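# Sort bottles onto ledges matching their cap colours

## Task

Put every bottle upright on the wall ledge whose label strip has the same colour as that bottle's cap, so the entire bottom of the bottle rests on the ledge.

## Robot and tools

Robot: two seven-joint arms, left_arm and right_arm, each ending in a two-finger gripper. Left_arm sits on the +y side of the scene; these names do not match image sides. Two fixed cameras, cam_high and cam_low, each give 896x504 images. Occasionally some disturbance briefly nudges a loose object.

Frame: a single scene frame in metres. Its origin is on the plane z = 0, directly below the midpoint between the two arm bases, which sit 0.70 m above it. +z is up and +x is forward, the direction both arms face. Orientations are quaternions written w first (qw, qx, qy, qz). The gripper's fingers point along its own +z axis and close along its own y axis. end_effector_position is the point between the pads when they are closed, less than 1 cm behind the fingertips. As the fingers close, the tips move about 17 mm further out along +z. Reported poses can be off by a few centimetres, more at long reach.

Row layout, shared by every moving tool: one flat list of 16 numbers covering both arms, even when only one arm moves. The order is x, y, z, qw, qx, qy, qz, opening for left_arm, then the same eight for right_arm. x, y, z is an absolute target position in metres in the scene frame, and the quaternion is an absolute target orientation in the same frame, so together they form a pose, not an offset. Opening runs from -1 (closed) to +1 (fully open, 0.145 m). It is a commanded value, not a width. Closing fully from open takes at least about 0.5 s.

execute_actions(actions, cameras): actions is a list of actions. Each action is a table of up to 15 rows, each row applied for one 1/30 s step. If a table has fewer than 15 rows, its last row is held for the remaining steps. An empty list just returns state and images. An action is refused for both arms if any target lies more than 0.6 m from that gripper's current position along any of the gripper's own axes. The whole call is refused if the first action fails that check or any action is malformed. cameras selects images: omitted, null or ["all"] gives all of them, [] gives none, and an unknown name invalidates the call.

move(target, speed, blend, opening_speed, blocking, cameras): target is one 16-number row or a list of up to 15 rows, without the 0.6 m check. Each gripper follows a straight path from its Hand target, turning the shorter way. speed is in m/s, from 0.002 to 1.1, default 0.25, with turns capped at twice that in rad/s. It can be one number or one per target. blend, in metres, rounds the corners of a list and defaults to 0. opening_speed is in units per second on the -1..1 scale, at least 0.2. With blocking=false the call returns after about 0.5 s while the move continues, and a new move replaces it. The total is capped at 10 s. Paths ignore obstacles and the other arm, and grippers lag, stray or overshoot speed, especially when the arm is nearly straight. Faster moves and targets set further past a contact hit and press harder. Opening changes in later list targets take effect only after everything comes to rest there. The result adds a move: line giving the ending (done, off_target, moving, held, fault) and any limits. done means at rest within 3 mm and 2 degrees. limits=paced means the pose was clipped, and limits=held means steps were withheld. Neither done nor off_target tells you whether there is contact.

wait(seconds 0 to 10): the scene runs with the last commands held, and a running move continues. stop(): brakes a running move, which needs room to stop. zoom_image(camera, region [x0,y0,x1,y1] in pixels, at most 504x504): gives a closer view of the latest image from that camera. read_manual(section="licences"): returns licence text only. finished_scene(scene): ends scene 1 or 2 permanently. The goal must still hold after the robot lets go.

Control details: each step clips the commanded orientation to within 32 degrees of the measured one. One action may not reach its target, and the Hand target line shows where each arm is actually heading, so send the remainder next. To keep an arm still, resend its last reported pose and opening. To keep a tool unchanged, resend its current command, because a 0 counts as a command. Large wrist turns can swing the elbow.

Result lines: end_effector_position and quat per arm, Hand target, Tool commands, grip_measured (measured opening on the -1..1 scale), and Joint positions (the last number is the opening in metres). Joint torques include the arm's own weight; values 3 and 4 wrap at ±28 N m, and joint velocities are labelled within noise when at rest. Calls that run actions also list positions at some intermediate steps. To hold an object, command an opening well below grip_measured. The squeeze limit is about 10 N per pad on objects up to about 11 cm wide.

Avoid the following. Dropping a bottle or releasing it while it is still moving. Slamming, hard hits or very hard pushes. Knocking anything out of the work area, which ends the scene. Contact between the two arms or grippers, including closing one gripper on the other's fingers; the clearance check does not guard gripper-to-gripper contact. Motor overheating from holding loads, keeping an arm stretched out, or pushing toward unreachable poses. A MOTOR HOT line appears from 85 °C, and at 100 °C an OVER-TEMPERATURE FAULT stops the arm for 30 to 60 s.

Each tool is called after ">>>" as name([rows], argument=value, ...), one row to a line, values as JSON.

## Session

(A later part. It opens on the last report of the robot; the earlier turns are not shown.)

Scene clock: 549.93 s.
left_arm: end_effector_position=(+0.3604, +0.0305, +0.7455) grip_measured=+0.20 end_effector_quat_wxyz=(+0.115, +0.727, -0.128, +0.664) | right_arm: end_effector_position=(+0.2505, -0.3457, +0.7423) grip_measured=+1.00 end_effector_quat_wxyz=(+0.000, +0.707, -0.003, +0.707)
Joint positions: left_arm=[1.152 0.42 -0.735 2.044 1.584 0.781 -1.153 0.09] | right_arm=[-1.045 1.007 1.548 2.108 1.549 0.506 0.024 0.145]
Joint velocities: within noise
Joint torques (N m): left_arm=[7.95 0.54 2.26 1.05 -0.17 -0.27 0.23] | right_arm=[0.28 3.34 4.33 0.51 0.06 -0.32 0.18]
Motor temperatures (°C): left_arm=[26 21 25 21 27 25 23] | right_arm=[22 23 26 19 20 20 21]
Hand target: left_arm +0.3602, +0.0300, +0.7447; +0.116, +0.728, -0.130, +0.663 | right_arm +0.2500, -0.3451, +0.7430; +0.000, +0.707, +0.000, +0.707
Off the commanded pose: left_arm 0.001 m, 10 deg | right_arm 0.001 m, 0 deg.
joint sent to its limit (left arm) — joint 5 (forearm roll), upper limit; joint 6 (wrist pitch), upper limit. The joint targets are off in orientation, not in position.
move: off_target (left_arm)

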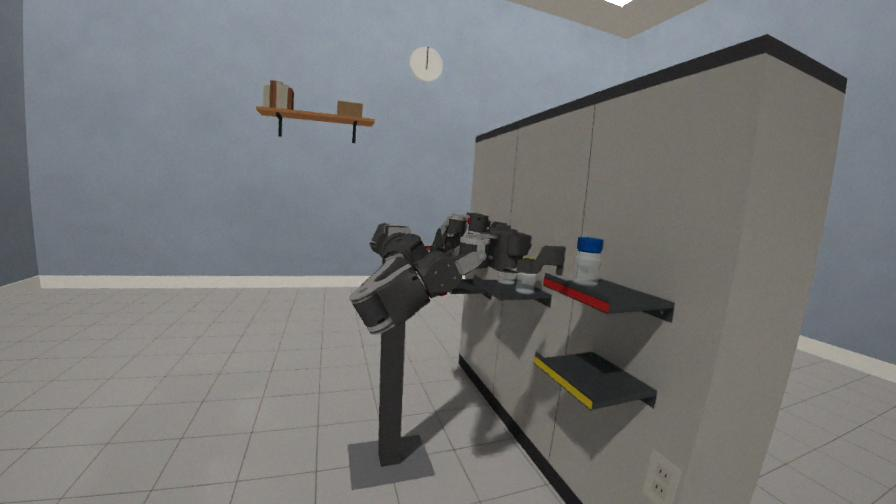

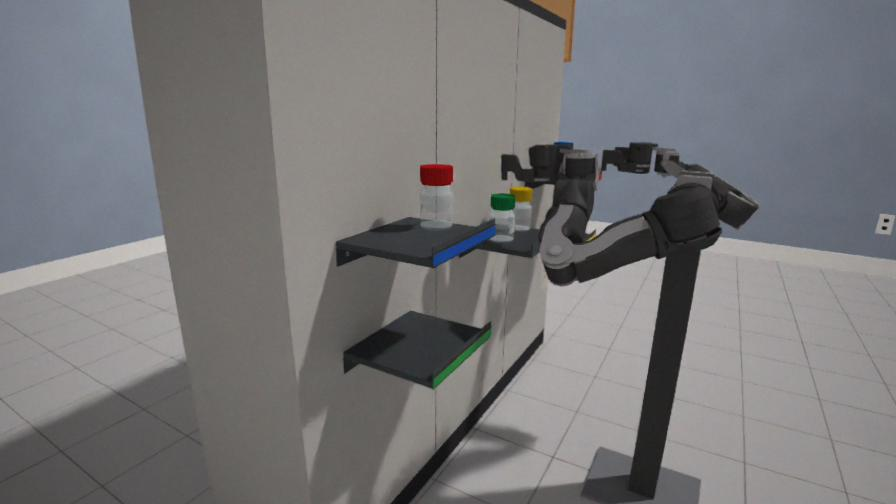

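>>> move([
  [0.36,0.03,0.745,0.1057,0.7813,-0.1377,0.5996,0.2,0.24,-0.38,0.5,0,0.7071,0,0.7071,0.3],
], speed=0.2)

>>> zoom_image(camera="cam_high", region=[430, 200, 590, 320])

>>> zoom_image(camera="cam_low", region=[460, 150, 580, 270])

Scene clock: 616.93 s.
left_arm: end_effector_position=(+0.3604, +0.0304, +0.7455) grip_measured=+0.20 end_effector_quat_wxyz=(+0.115, +0.727, -0.128, +0.664) | right_arm: end_effector_position=(+0.2396, -0.3815, +0.4992) grip_measured=+0.30 end_effector_quat_wxyz=(+0.002, +0.708, -0.004, +0.706)
Joint positions: left_arm=[1.152 0.42 -0.735 2.044 1.584 0.781 -1.152 0.09] | right_arm=[-0.751 0.753 0.495 1.562 0.967 -0.372 0.382 0.098]
Joint velocities: within noise
Joint torques (N m): left_arm=[7.93 0.54 2.3 1.06 -0.17 -0.27 0.23] | right_arm=[0.2 5.5 3.3 2.69 0.26 -0.52 0.2]
Motor temperatures (°C): left_arm=[29 21 25 21 23 24 23] | right_arm=[21 23 26 19 20 20 21]
Hand target: left_arm +0.3602, +0.0300, +0.7447; +0.116, +0.728, -0.130, +0.663 | right_arm +0.2400, -0.3800, +0.5000; +0.000, +0.707, +0.000, +0.707
Off the commanded pose: left_arm 0.001 m, 10 deg | right_arm 0.002 m, 1 deg.
joint sent to its limit (left arm) — joint 5 (forearm roll), upper limit; joint 6 (wrist pitch), upper limit. The joint targets are off in orientation, not in position.
move: off_target (left_arm)

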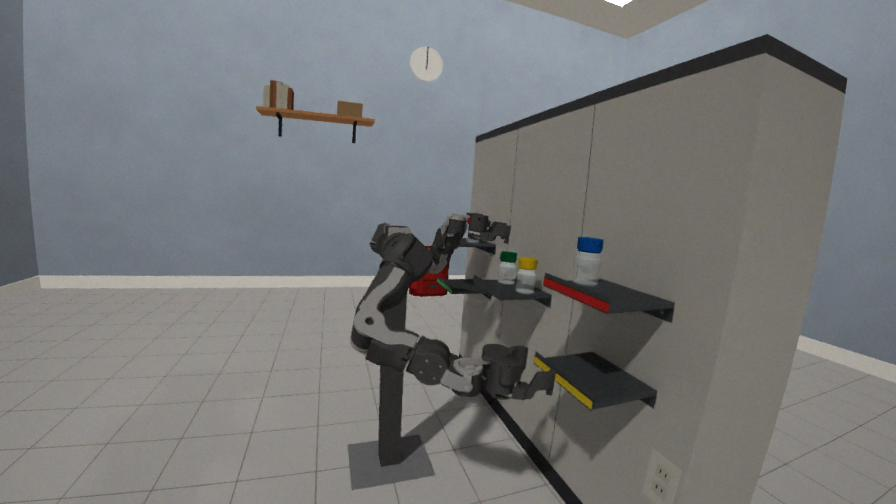

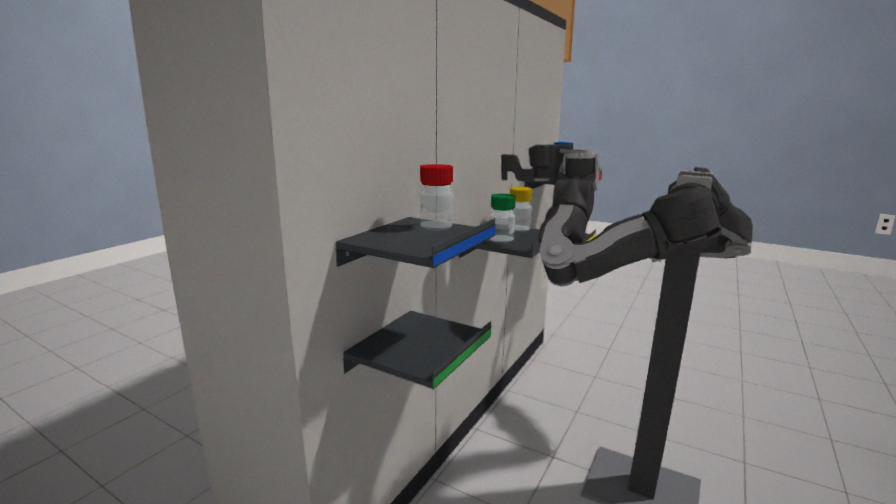

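Scaled by 3.150 from the camera's 896x504 image, which has a finer 1280x720 frame.

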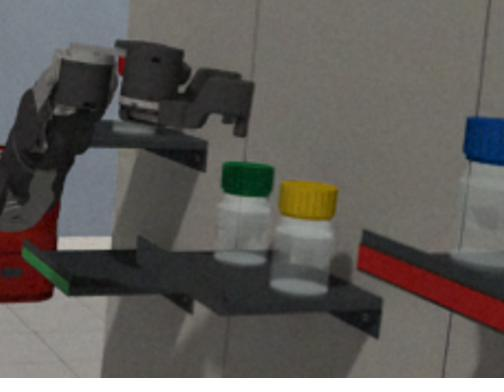

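Scaled by 4.200 from the camera's 896x504 image, which has a finer 1280x720 frame.

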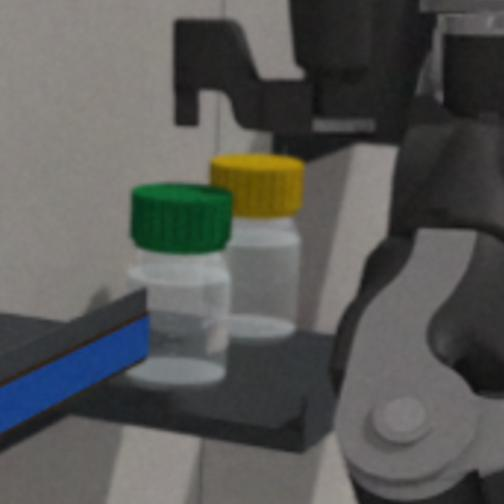

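>>> move([
  [0.374,0.046,0.735,0.1057,0.7813,-0.1377,0.5996,0.2,0.24,-0.38,0.5,0,0.7071,0,0.7071,0.3],
  [0.374,0.046,0.68,0.1057,0.7813,-0.1377,0.5996,0.2,0.24,-0.38,0.5,0,0.7071,0,0.7071,0.3],
], speed=0.1)

>>> zoom_image(camera="cam_high", region=[430, 200, 590, 320])

>>> zoom_image(camera="cam_low", region=[460, 150, 580, 270])

Scene clock: 636.77 s.
left_arm: end_effector_position=(+0.3745, +0.0470, +0.6798) grip_measured=+0.20 end_effector_quat_wxyz=(+0.103, +0.782, -0.136, +0.599) | right_arm: end_effector_position=(+0.2396, -0.3815, +0.4992) grip_measured=+0.30 end_effector_quat_wxyz=(+0.002, +0.708, -0.004, +0.706)
Joint positions: left_arm=[1.021 0.526 -0.772 2.009 1.564 0.776 -1.033 0.09] | right_arm=[-0.751 0.753 0.495 1.562 0.967 -0.372 0.382 0.098]
Joint velocities: within noise
Joint torques (N m): left_arm=[8.08 0.38 2.43 1.99 -0.25 -0.44 0.23] | right_arm=[0.2 5.6 3.25 2.56 0.27 -0.5 0.17]
Motor temperatures (°C): left_arm=[29 21 25 21 23 24 22] | right_arm=[21 24 25 19 20 20 21]
Hand target: left_arm +0.3740, +0.0460, +0.6801; +0.106, +0.781, -0.138, +0.600 | right_arm +0.2400, -0.3800, +0.5000; +0.000, +0.707, +0.000, +0.707
Off the commanded pose: left_arm 0.001 m, 0 deg | right_arm 0.002 m, 1 deg.
move: done

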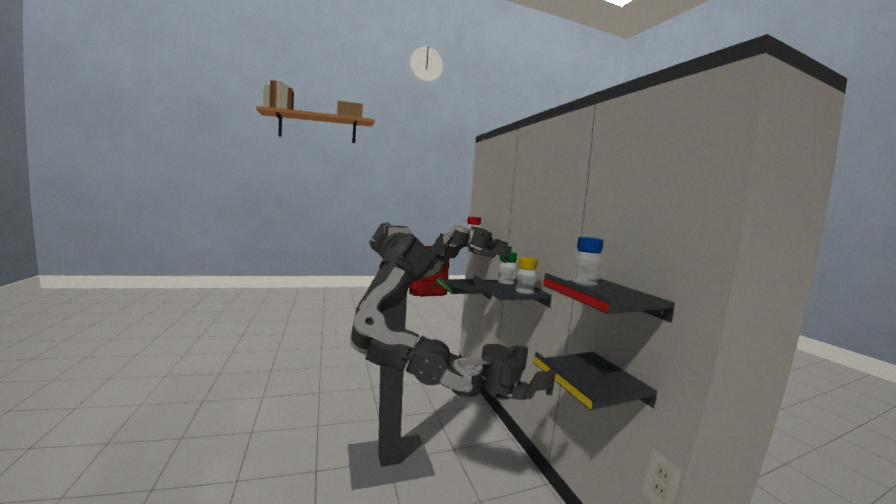

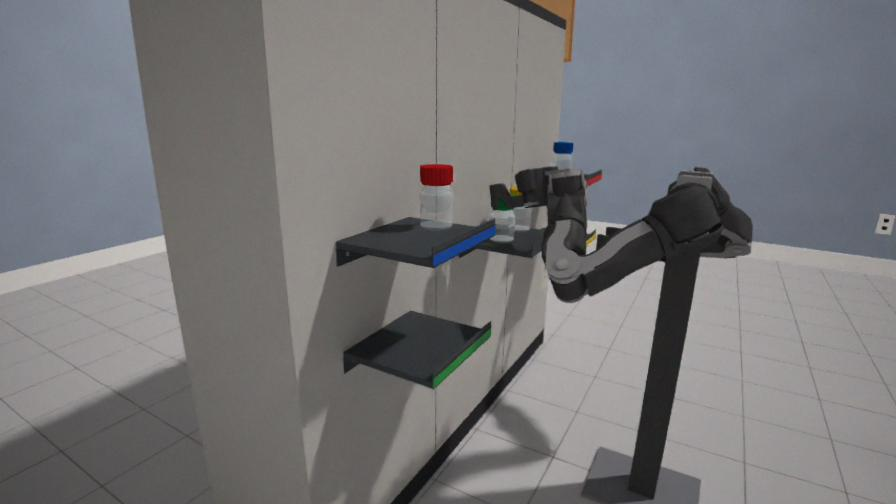

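Scaled by 3.150 from the camera's 896x504 image, which has a finer 1280x720 frame.

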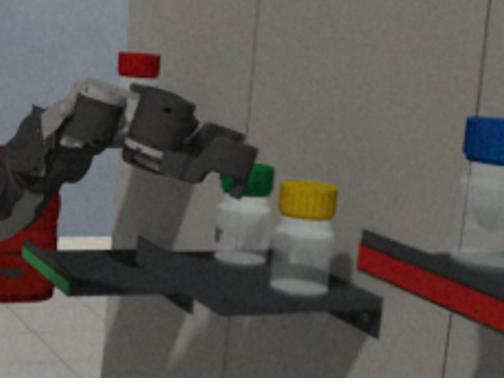

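Scaled by 4.200 from the camera's 896x504 image, which has a finer 1280x720 frame.

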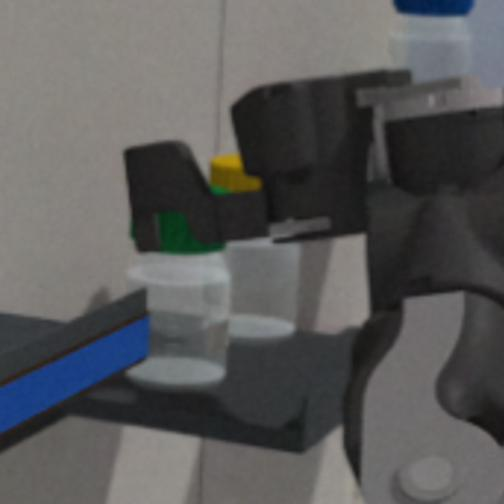

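>>> move([
  [0.376,0.045,0.645,0.1057,0.7813,-0.1377,0.5996,0.2,0.24,-0.38,0.5,0,0.7071,0,0.7071,0.3],
  [0.376,0.045,0.645,0.1057,0.7813,-0.1377,0.5996,-0.7,0.24,-0.38,0.5,0,0.7071,0,0.7071,0.3],
], speed=0.08, opening_speed=1.2)

>>> zoom_image(camera="cam_high", region=[430, 200, 590, 320])

>>> zoom_image(camera="cam_low", region=[460, 150, 580, 270])

Scene clock: 646.03 s.
left_arm: end_effector_position=(+0.3761, +0.0456, +0.6461) grip_measured=-0.30 end_effector_quat_wxyz=(+0.104, +0.781, -0.137, +0.601) | right_arm: end_effector_position=(+0.2396, -0.3815, +0.4992) grip_measured=+0.30 end_effector_quat_wxyz=(+0.002, +0.708, -0.004, +0.706)
Joint positions: left_arm=[0.917 0.558 -0.833 2.006 1.401 0.68 -0.922 0.053] | right_arm=[-0.751 0.753 0.495 1.562 0.967 -0.372 0.382 0.098]
Joint velocities: within noise
Joint torques (N m): left_arm=[7.5 0.57 2.35 1.94 -0.2 -0.5 0.22] | right_arm=[0.17 5.63 3.28 2.62 0.26 -0.51 0.19]
Motor temperatures (°C): left_arm=[30 21 25 21 23 24 22] | right_arm=[21 24 25 20 20 21 21]
Hand target: left_arm +0.3760, +0.0450, +0.6449; +0.106, +0.781, -0.138, +0.599 | right_arm +0.2400, -0.3800, +0.5000; +0.000, +0.707, +0.000, +0.707
Off the commanded pose: left_arm 0.001 m, 0 deg | right_arm 0.002 m, 1 deg.
move: done

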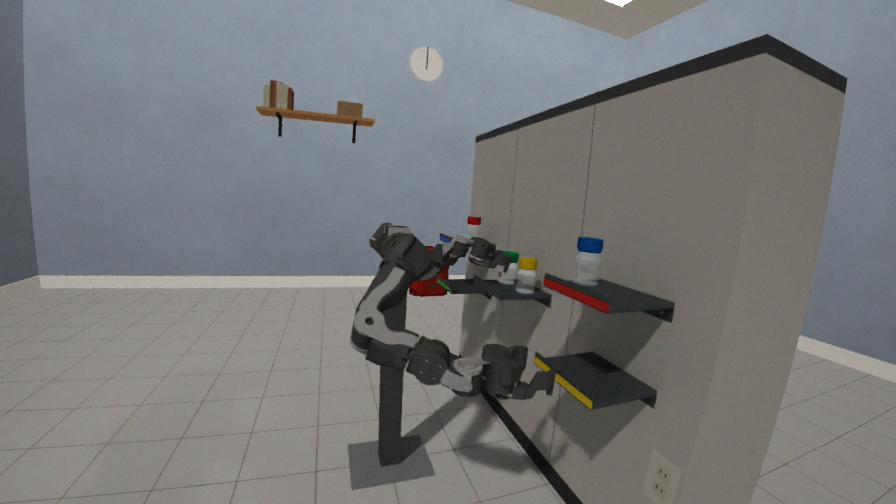

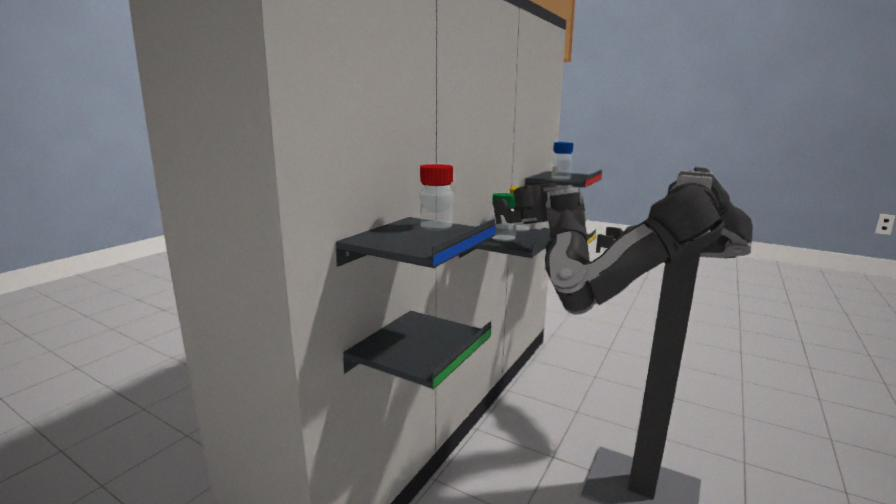

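Scaled by 3.150 from the camera's 896x504 image, which has a finer 1280x720 frame.

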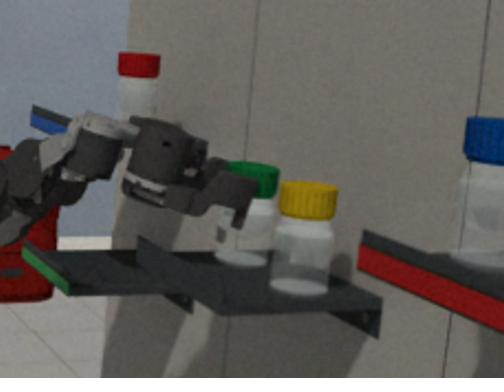

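Scaled by 4.200 from the camera's 896x504 image, which has a finer 1280x720 frame.

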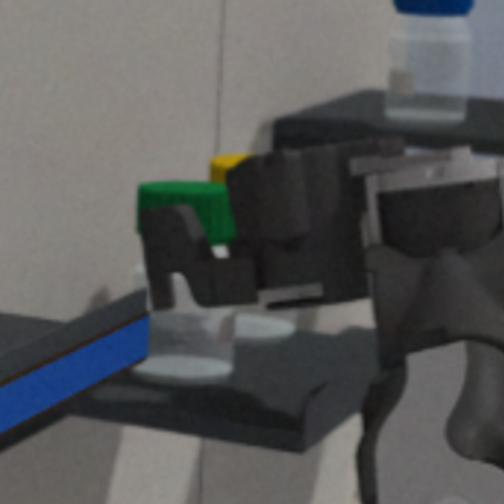

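>>> move([
  [0.376,0.045,0.735,0.1057,0.7813,-0.1377,0.5996,-0.7,0.24,-0.3,0.55,0,0.7934,0,0.6088,0.3],
  [0.27,0.24,0.66,0,0.7934,0,0.6088,-0.7,0.25,-0.2,0.66,-0.1318,0.7746,0.1717,0.5944,0.3],
  [0.26,0.355,0.59,0,0.7934,0,0.6088,-0.7,0.28,-0.13,0.70,-0.1318,0.7746,0.1717,0.5944,0.3],
], speed=0.12)

>>> zoom_image(camera="cam_high", region=[430, 200, 590, 320])

>>> zoom_image(camera="cam_low", region=[380, 150, 620, 375])

Scene clock: 688.30 s.
left_arm: end_effector_position=(+0.2593, +0.3563, +0.5870) grip_measured=-0.32 end_effector_quat_wxyz=(-0.002, +0.798, +0.003, +0.602) | right_arm: end_effector_position=(+0.2799, -0.1300, +0.7004) grip_measured=+0.30 end_effector_quat_wxyz=(-0.145, +0.725, +0.203, +0.642)
Joint positions: left_arm=[-0.793 0.828 0.925 2 1.054 0.457 0.2 0.051] | right_arm=[0.311 1.055 0.078 2.441 1.559 0.785 -0.435 0.098]
Joint velocities: within noise
Joint torques (N m): left_arm=[1.81 4.15 2.84 3.12 0.23 -0.96 0.23] | right_arm=[3.13 3.68 1.66 0.46 -0.06 -0.36 -0.19]
Motor temperatures (°C): left_arm=[29 21 26 21 22 25 22] | right_arm=[21 24 25 20 20 21 21]
Hand target: left_arm +0.2600, +0.3550, +0.5899; +0.000, +0.793, +0.000, +0.609 | right_arm +0.2802, -0.1301, +0.6997; -0.144, +0.726, +0.202, +0.641
Off the commanded pose: left_arm 0.003 m, 1 deg | right_arm 0.000 m, 9 deg.
joint sent to its limit (right arm) — joint 4 (elbow), upper limit, where the elbow is as bent as it goes; joint 5 (forearm roll), upper limit; joint 6 (wrist pitch), upper limit. The joint targets are off in orientation, not in position.
move: off_target (right_arm)

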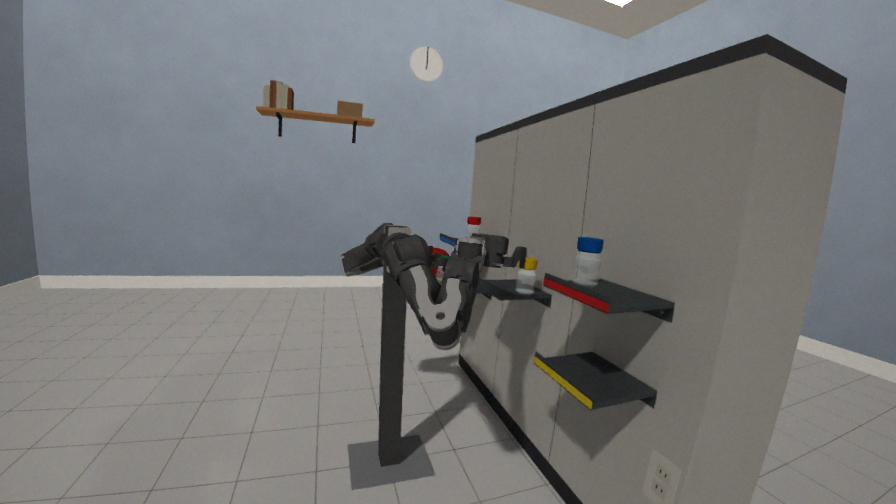

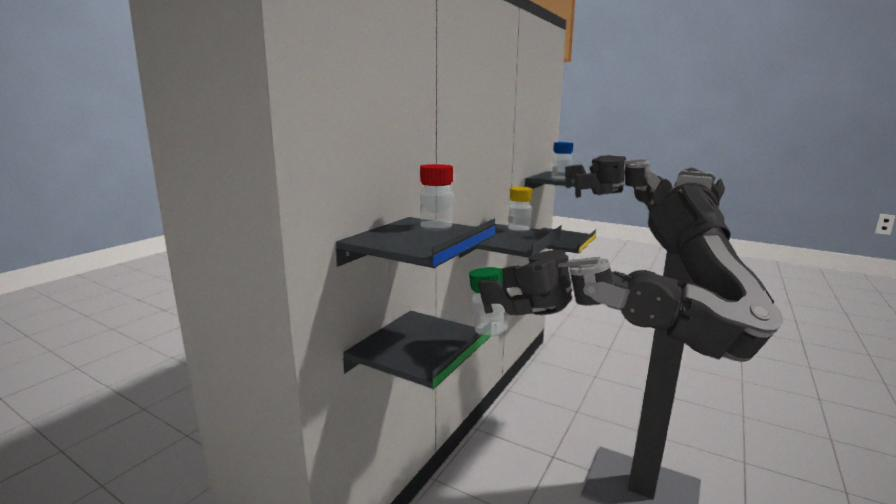

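Scaled by 3.150 from the camera's 896x504 image, which has a finer 1280x720 frame.

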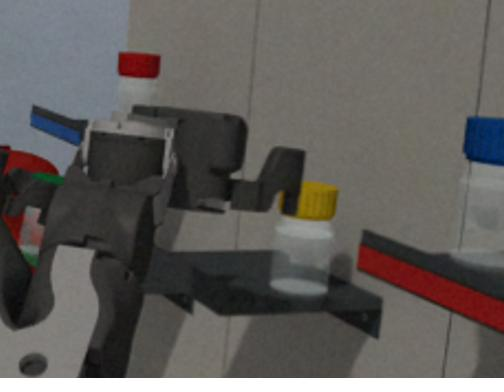

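Scaled by 2.100 from the camera's 896x504 image, which has a finer 1280x720 frame.

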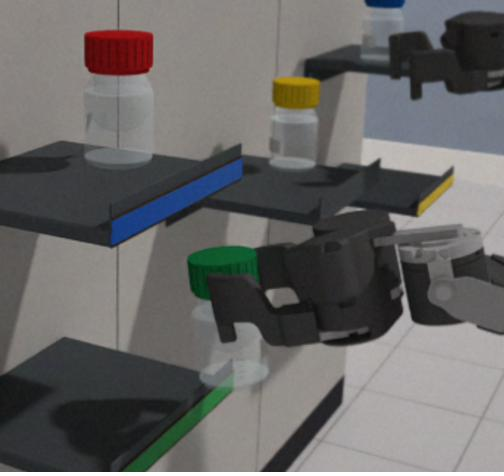

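>>> move([
  [0.26,0.355,0.60,0,0.7071,0,0.7071,-0.7,0.30,-0.12,0.68,-0.1530,0.6903,0.1530,0.6903,0.3],
  [0.375,0.36,0.59,0,0.7071,0,0.7071,-0.7,0.30,-0.12,0.68,-0.1530,0.6903,0.1530,0.6903,0.6],
  [0.375,0.36,0.562,0,0.7071,0,0.7071,-0.7,0.30,-0.12,0.68,-0.1530,0.6903,0.1530,0.6903,0.6],
], speed=0.1)

>>> zoom_image(camera="cam_high", region=[430, 200, 590, 320])

>>> zoom_image(camera="cam_low", region=[340, 230, 520, 390])

Scene clock: 713.37 s.
left_arm: end_effector_position=(+0.3747, +0.3608, +0.5601) grip_measured=-0.32 end_effector_quat_wxyz=(-0.002, +0.712, +0.001, +0.703) | right_arm: end_effector_position=(+0.3001, -0.1211, +0.6806) grip_measured=+0.60 end_effector_quat_wxyz=(-0.150, +0.691, +0.152, +0.691)
Joint positions: left_arm=[0.018 0.781 0.232 1.462 0.75 0.114 0.239 0.051] | right_arm=[0.234 0.886 -0.115 2.407 1.192 0.588 -0.413 0.119]
Joint velocities: within noise
Joint torques (N m): left_arm=[5.66 5.74 2.37 3.84 0.29 -0.99 0.23] | right_arm=[2.81 2.78 1.65 1.48 -0.13 -0.54 0.19]
Motor temperatures (°C): left_arm=[27 22 26 21 22 26 22] | right_arm=[21 24 24 19 20 20 21]
Hand target: left_arm +0.3750, +0.3600, +0.5619; +0.000, +0.707, +0.000, +0.707 | right_arm +0.3000, -0.1200, +0.6800; -0.153, +0.690, +0.153, +0.690
Off the commanded pose: left_arm 0.002 m, 1 deg | right_arm 0.001 m, 0 deg.
move: done

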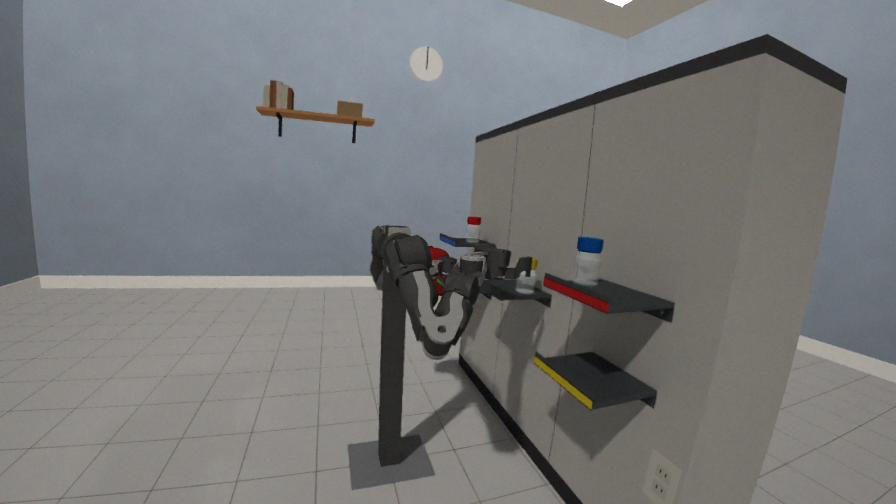

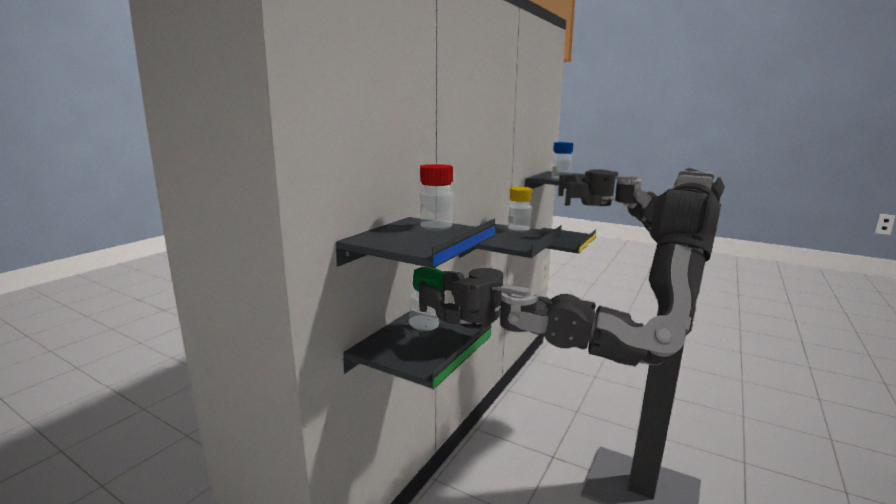

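Scaled by 3.150 from the camera's 896x504 image, which has a finer 1280x720 frame.

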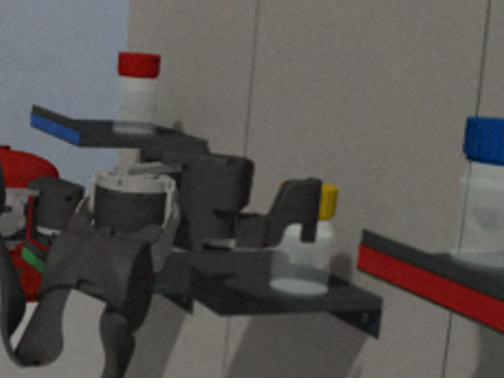

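Scaled by 2.800 from the camera's 896x504 image, which has a finer 1280x720 frame.

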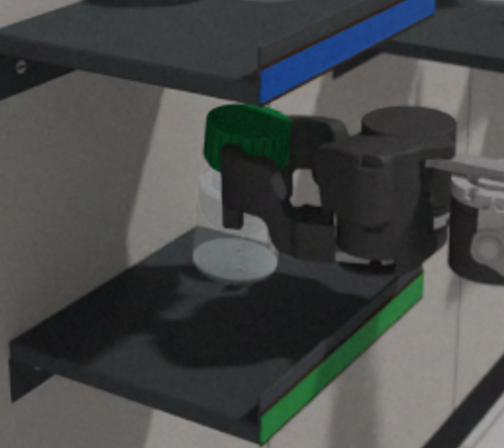

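>>> move([
  [0.375,0.38,0.558,0,0.7431,0,0.6691,-0.7,0.30,-0.12,0.68,-0.1530,0.6903,0.1530,0.6903,0.6],
  [0.375,0.38,0.546,0,0.7431,0,0.6691,-0.7,0.30,-0.12,0.68,-0.1530,0.6903,0.1530,0.6903,0.6],
], speed=[0.08,0.03])

>>> zoom_image(camera="cam_low", region=[340, 230, 520, 390])

Scene clock: 729.77 s.
left_arm: end_effector_position=(+0.3759, +0.3798, +0.5554) grip_measured=-0.33 end_effector_quat_wxyz=(+0.000, +0.732, -0.002, +0.681) | right_arm: end_effector_position=(+0.3001, -0.1211, +0.6806) grip_measured=+0.60 end_effector_quat_wxyz=(-0.150, +0.691, +0.152, +0.691)
Joint positions: left_arm=[0.044 0.853 0.213 1.375 0.792 0.139 0.293 0.051] | right_arm=[0.234 0.886 -0.115 2.407 1.192 0.588 -0.413 0.119]
Joint velocities: within noise
Joint torques (N m): left_arm=[3.94 6.66 0.76 2.36 0.18 -0.15 0.01] | right_arm=[2.76 2.89 1.77 1.33 -0.14 -0.53 0.19]
Motor temperatures (°C): left_arm=[27 23 26 22 22 26 22] | right_arm=[21 23 24 19 20 21 21]
Hand target: left_arm +0.3748, +0.3800, +0.5461; +0.000, +0.743, +0.000, +0.669 | right_arm +0.3000, -0.1200, +0.6800; -0.153, +0.690, +0.153, +0.690
Off the commanded pose: left_arm 0.009 m, 2 deg | right_arm 0.001 m, 0 deg.
move: off_target (left_arm)

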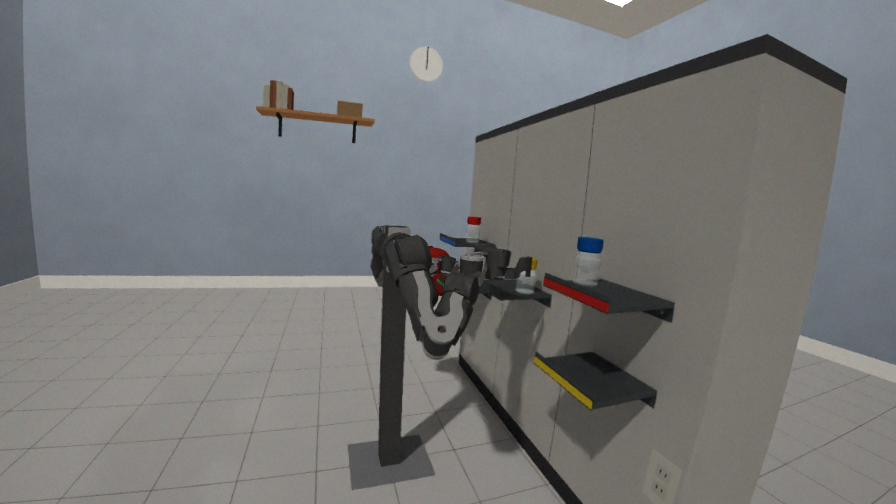

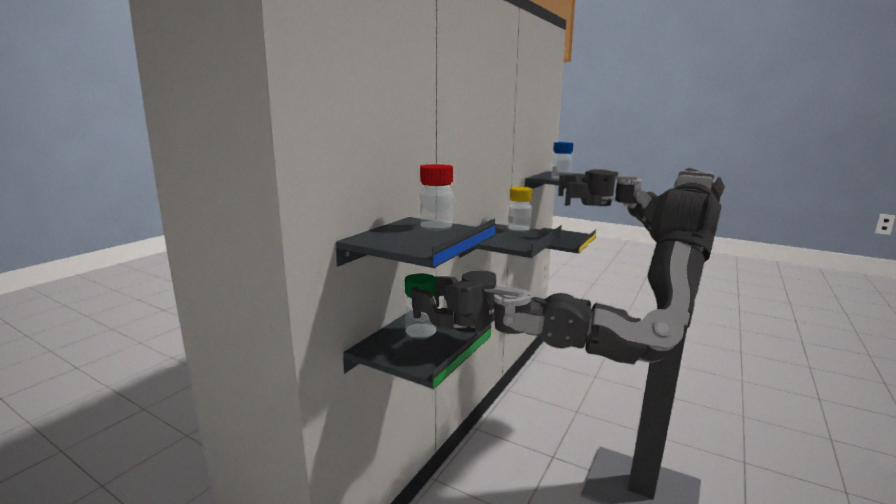

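Scaled by 2.800 from the camera's 896x504 image, which has a finer 1280x720 frame.

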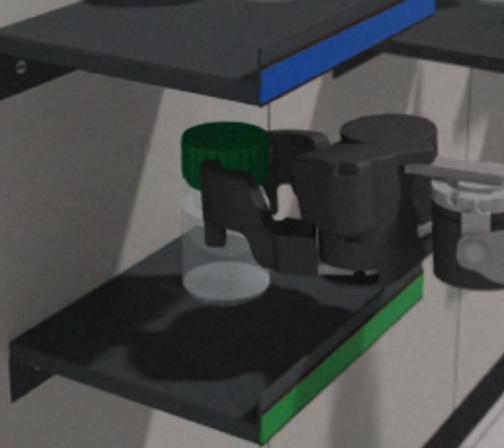

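>>> move([
  [0.375,0.38,0.555,0,0.7431,0,0.6691,-0.7,0.30,-0.12,0.68,-0.1530,0.6903,0.1530,0.6903,0.6],
  [0.375,0.38,0.555,0,0.7431,0,0.6691,0.7,0.30,-0.12,0.68,-0.1530,0.6903,0.1530,0.6903,0.6],
  [0.25,0.37,0.565,0,0.7431,0,0.6691,0.7,0.30,-0.12,0.68,-0.1530,0.6903,0.1530,0.6903,0.6],
], speed=[0.05,0.1,0.1], opening_speed=1.0)

>>> zoom_image(camera="cam_low", region=[340, 230, 520, 390])

>>> zoom_image(camera="cam_high", region=[430, 200, 590, 320])

Scene clock: 747.20 s.
left_arm: end_effector_position=(+0.2497, +0.3714, +0.5635) grip_measured=+0.70 end_effector_quat_wxyz=(-0.002, +0.745, +0.003, +0.667) | right_arm: end_effector_position=(+0.3001, -0.1211, +0.6806) grip_measured=+0.60 end_effector_quat_wxyz=(-0.150, +0.691, +0.152, +0.691)
Joint positions: left_arm=[-0.72 0.676 0.817 1.861 0.895 0.166 0.373 0.125] | right_arm=[0.234 0.886 -0.115 2.407 1.192 0.588 -0.413 0.119]
Joint velocities: within noise
Joint torques (N m): left_arm=[0.65 4.95 2.73 3.88 0.38 -0.61 0.24] | right_arm=[2.78 2.97 1.65 1.47 -0.14 -0.56 0.18]
Motor temperatures (°C): left_arm=[27 24 25 22 22 25 22] | right_arm=[21 23 24 19 20 21 21]
Hand target: left_arm +0.2500, +0.3701, +0.5650; +0.000, +0.743, +0.000, +0.669 | right_arm +0.3000, -0.1200, +0.6800; -0.153, +0.690, +0.153, +0.690
Off the commanded pose: left_arm 0.002 m, 1 deg | right_arm 0.001 m, 0 deg.
move: done

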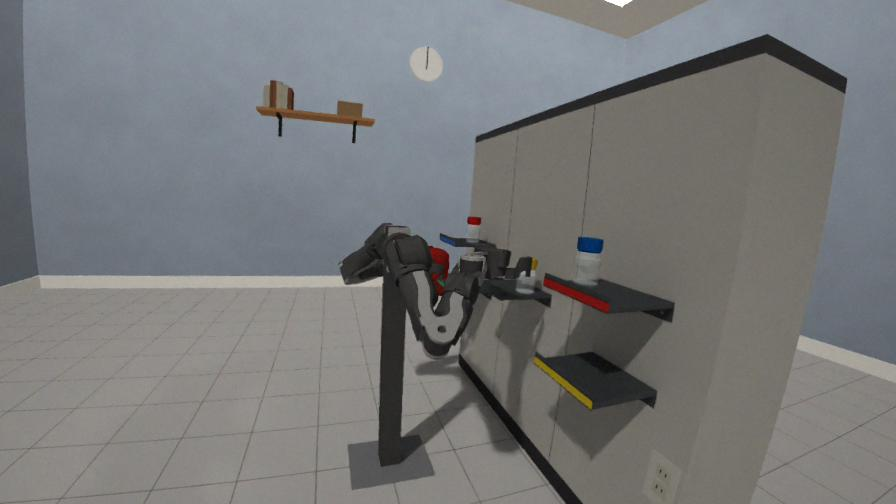

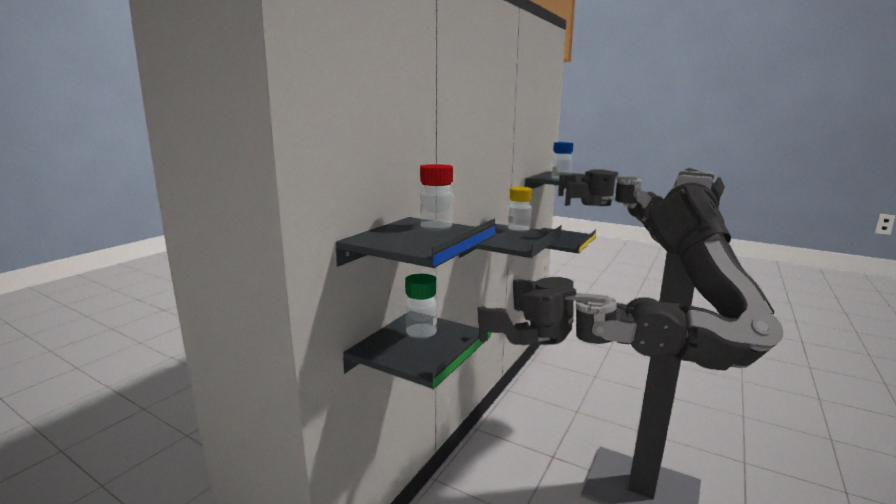

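Scaled by 2.800 from the camera's 896x504 image, which has a finer 1280x720 frame.

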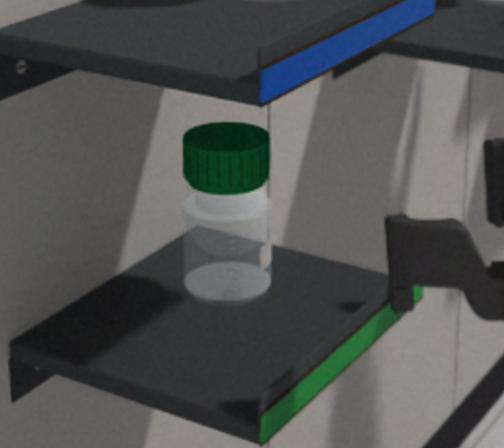

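Scaled by 3.150 from the camera's 896x504 image, which has a finer 1280x720 frame.

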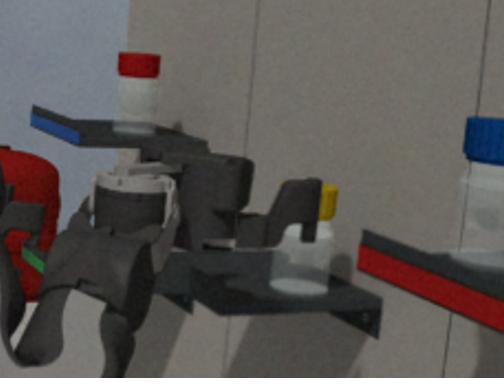

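>>> move([
  [0.25,0.37,0.565,0,0.7431,0,0.6691,0.7,0.30,-0.11,0.655,-0.1530,0.6903,0.1530,0.6903,1],
  [0.25,0.37,0.565,0,0.7431,0,0.6691,0.7,0.36,-0.078,0.65,-0.1530,0.6903,0.1530,0.6903,1],
], speed=0.08)

>>> zoom_image(camera="cam_low", region=[460, 150, 620, 270])

>>> zoom_image(camera="cam_high", region=[430, 200, 590, 320])

Scene clock: 764.83 s.
left_arm: end_effector_position=(+0.2497, +0.3714, +0.5636) grip_measured=+0.70 end_effector_quat_wxyz=(-0.002, +0.745, +0.003, +0.668) | right_arm: end_effector_position=(+0.3605, -0.0793, +0.6505) grip_measured=+1.00 end_effector_quat_wxyz=(-0.152, +0.691, +0.150, +0.691)
Joint positions: left_arm=[-0.72 0.676 0.817 1.861 0.896 0.166 0.373 0.125] | right_arm=[0.506 0.641 -0.506 2.099 0.929 0.523 -0.398 0.145]
Joint velocities: within noise
Joint torques (N m): left_arm=[0.57 5 2.71 3.89 0.37 -0.64 0.23] | right_arm=[4.73 1.91 1.96 2.5 -0.13 -0.47 0.17]
Motor temperatures (°C): left_arm=[26 24 25 22 22 25 22] | right_arm=[21 23 24 19 20 21 21]
Hand target: left_arm +0.2500, +0.3701, +0.5650; +0.000, +0.743, +0.000, +0.669 | right_arm +0.3600, -0.0780, +0.6500; -0.153, +0.690, +0.153, +0.690
Off the commanded pose: left_arm 0.002 m, 0 deg | right_arm 0.002 m, 0 deg.
move: done

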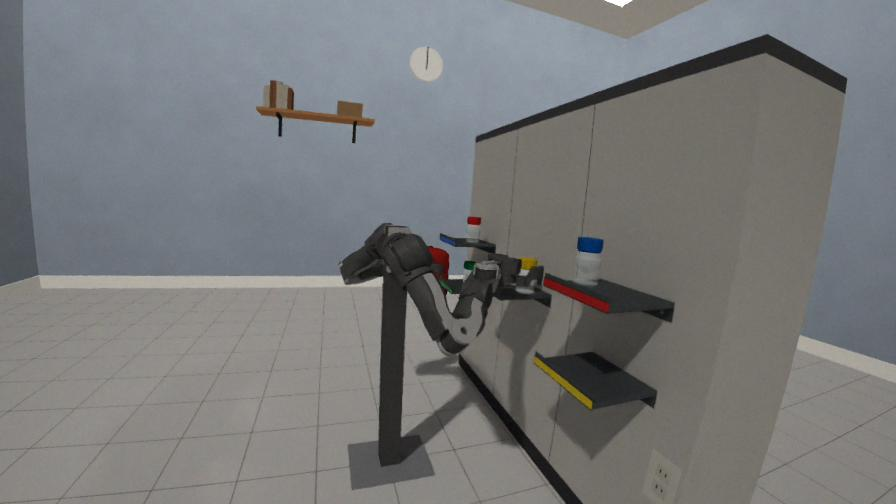

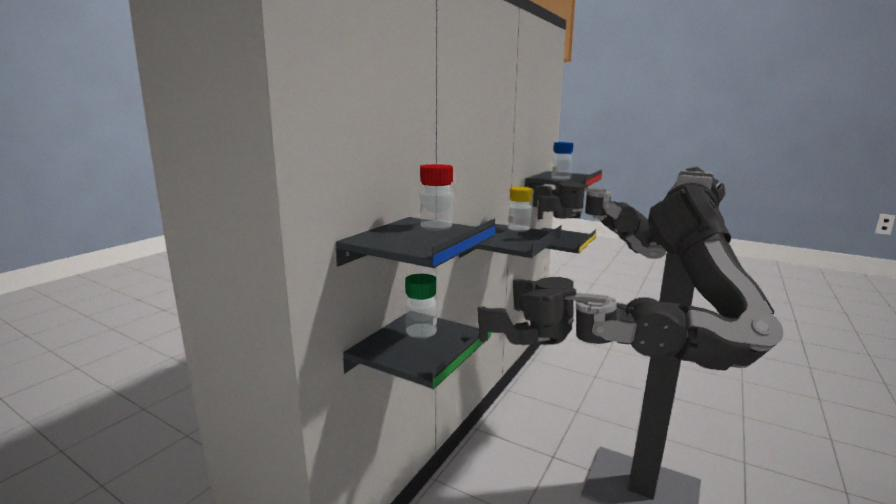

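Scaled by 3.150 from the camera's 896x504 image, which has a finer 1280x720 frame.

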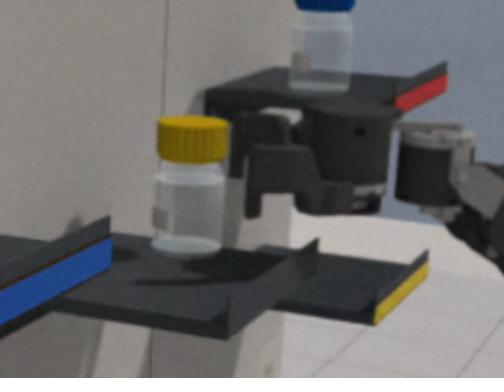

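Scaled by 3.150 from the camera's 896x504 image, which has a finer 1280x720 frame.

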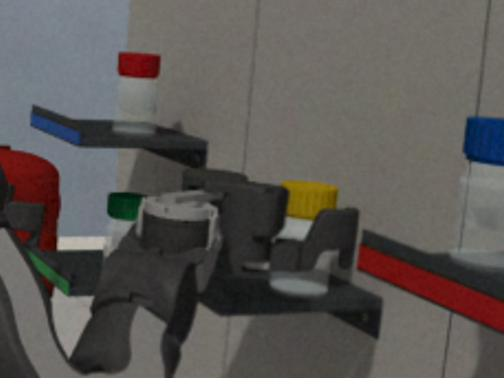

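>>> move([
  [0.25,0.37,0.565,0,0.7431,0,0.6691,0.7,0.392,-0.062,0.65,-0.1530,0.6903,0.1530,0.6903,1],
], speed=0.06)

>>> zoom_image(camera="cam_low", region=[460, 150, 620, 270])

>>> zoom_image(camera="cam_high", region=[430, 200, 590, 320])

Scene clock: 783.37 s.
left_arm: end_effector_position=(+0.2497, +0.3714, +0.5636) grip_measured=+0.70 end_effector_quat_wxyz=(-0.002, +0.745, +0.003, +0.668) | right_arm: end_effector_position=(+0.3925, -0.0636, +0.6502) grip_measured=+1.00 end_effector_quat_wxyz=(-0.151, +0.692, +0.150, +0.690)
Joint positions: left_arm=[-0.72 0.676 0.817 1.861 0.896 0.166 0.373 0.125] | right_arm=[0.636 0.538 -0.586 1.925 0.882 0.513 -0.368 0.145]
Joint velocities: within noise
Joint torques (N m): left_arm=[0.54 5 2.73 3.89 0.37 -0.64 0.23] | right_arm=[5.45 0.99 2.06 2.5 -0.14 -0.55 0.19]
Motor temperatures (°C): left_arm=[25 23 26 22 22 25 22] | right_arm=[22 23 24 19 20 21 21]
Hand target: left_arm +0.2500, +0.3701, +0.5650; +0.000, +0.743, +0.000, +0.669 | right_arm +0.3920, -0.0620, +0.6500; -0.153, +0.690, +0.153, +0.690
Off the commanded pose: left_arm 0.002 m, 0 deg | right_arm 0.002 m, 0 deg.
move: done

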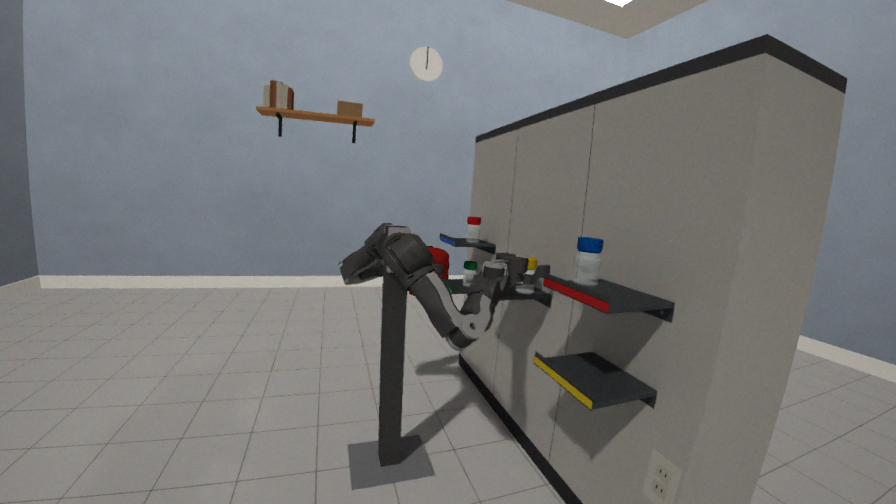

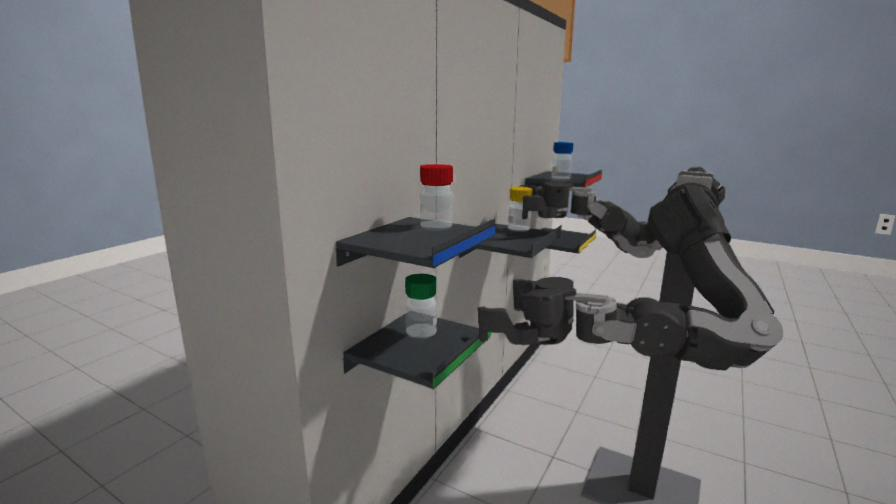

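Scaled by 3.150 from the camera's 896x504 image, which has a finer 1280x720 frame.

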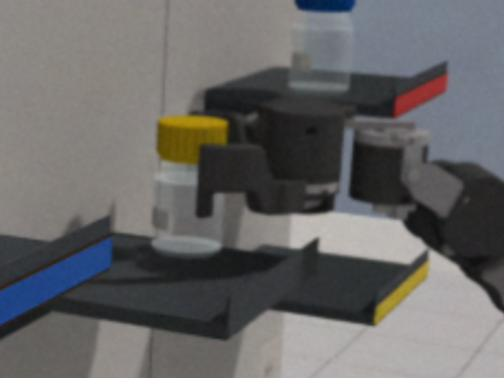

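Scaled by 3.150 from the camera's 896x504 image, which has a finer 1280x720 frame.

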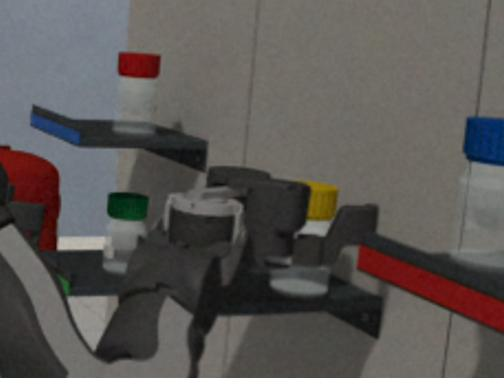

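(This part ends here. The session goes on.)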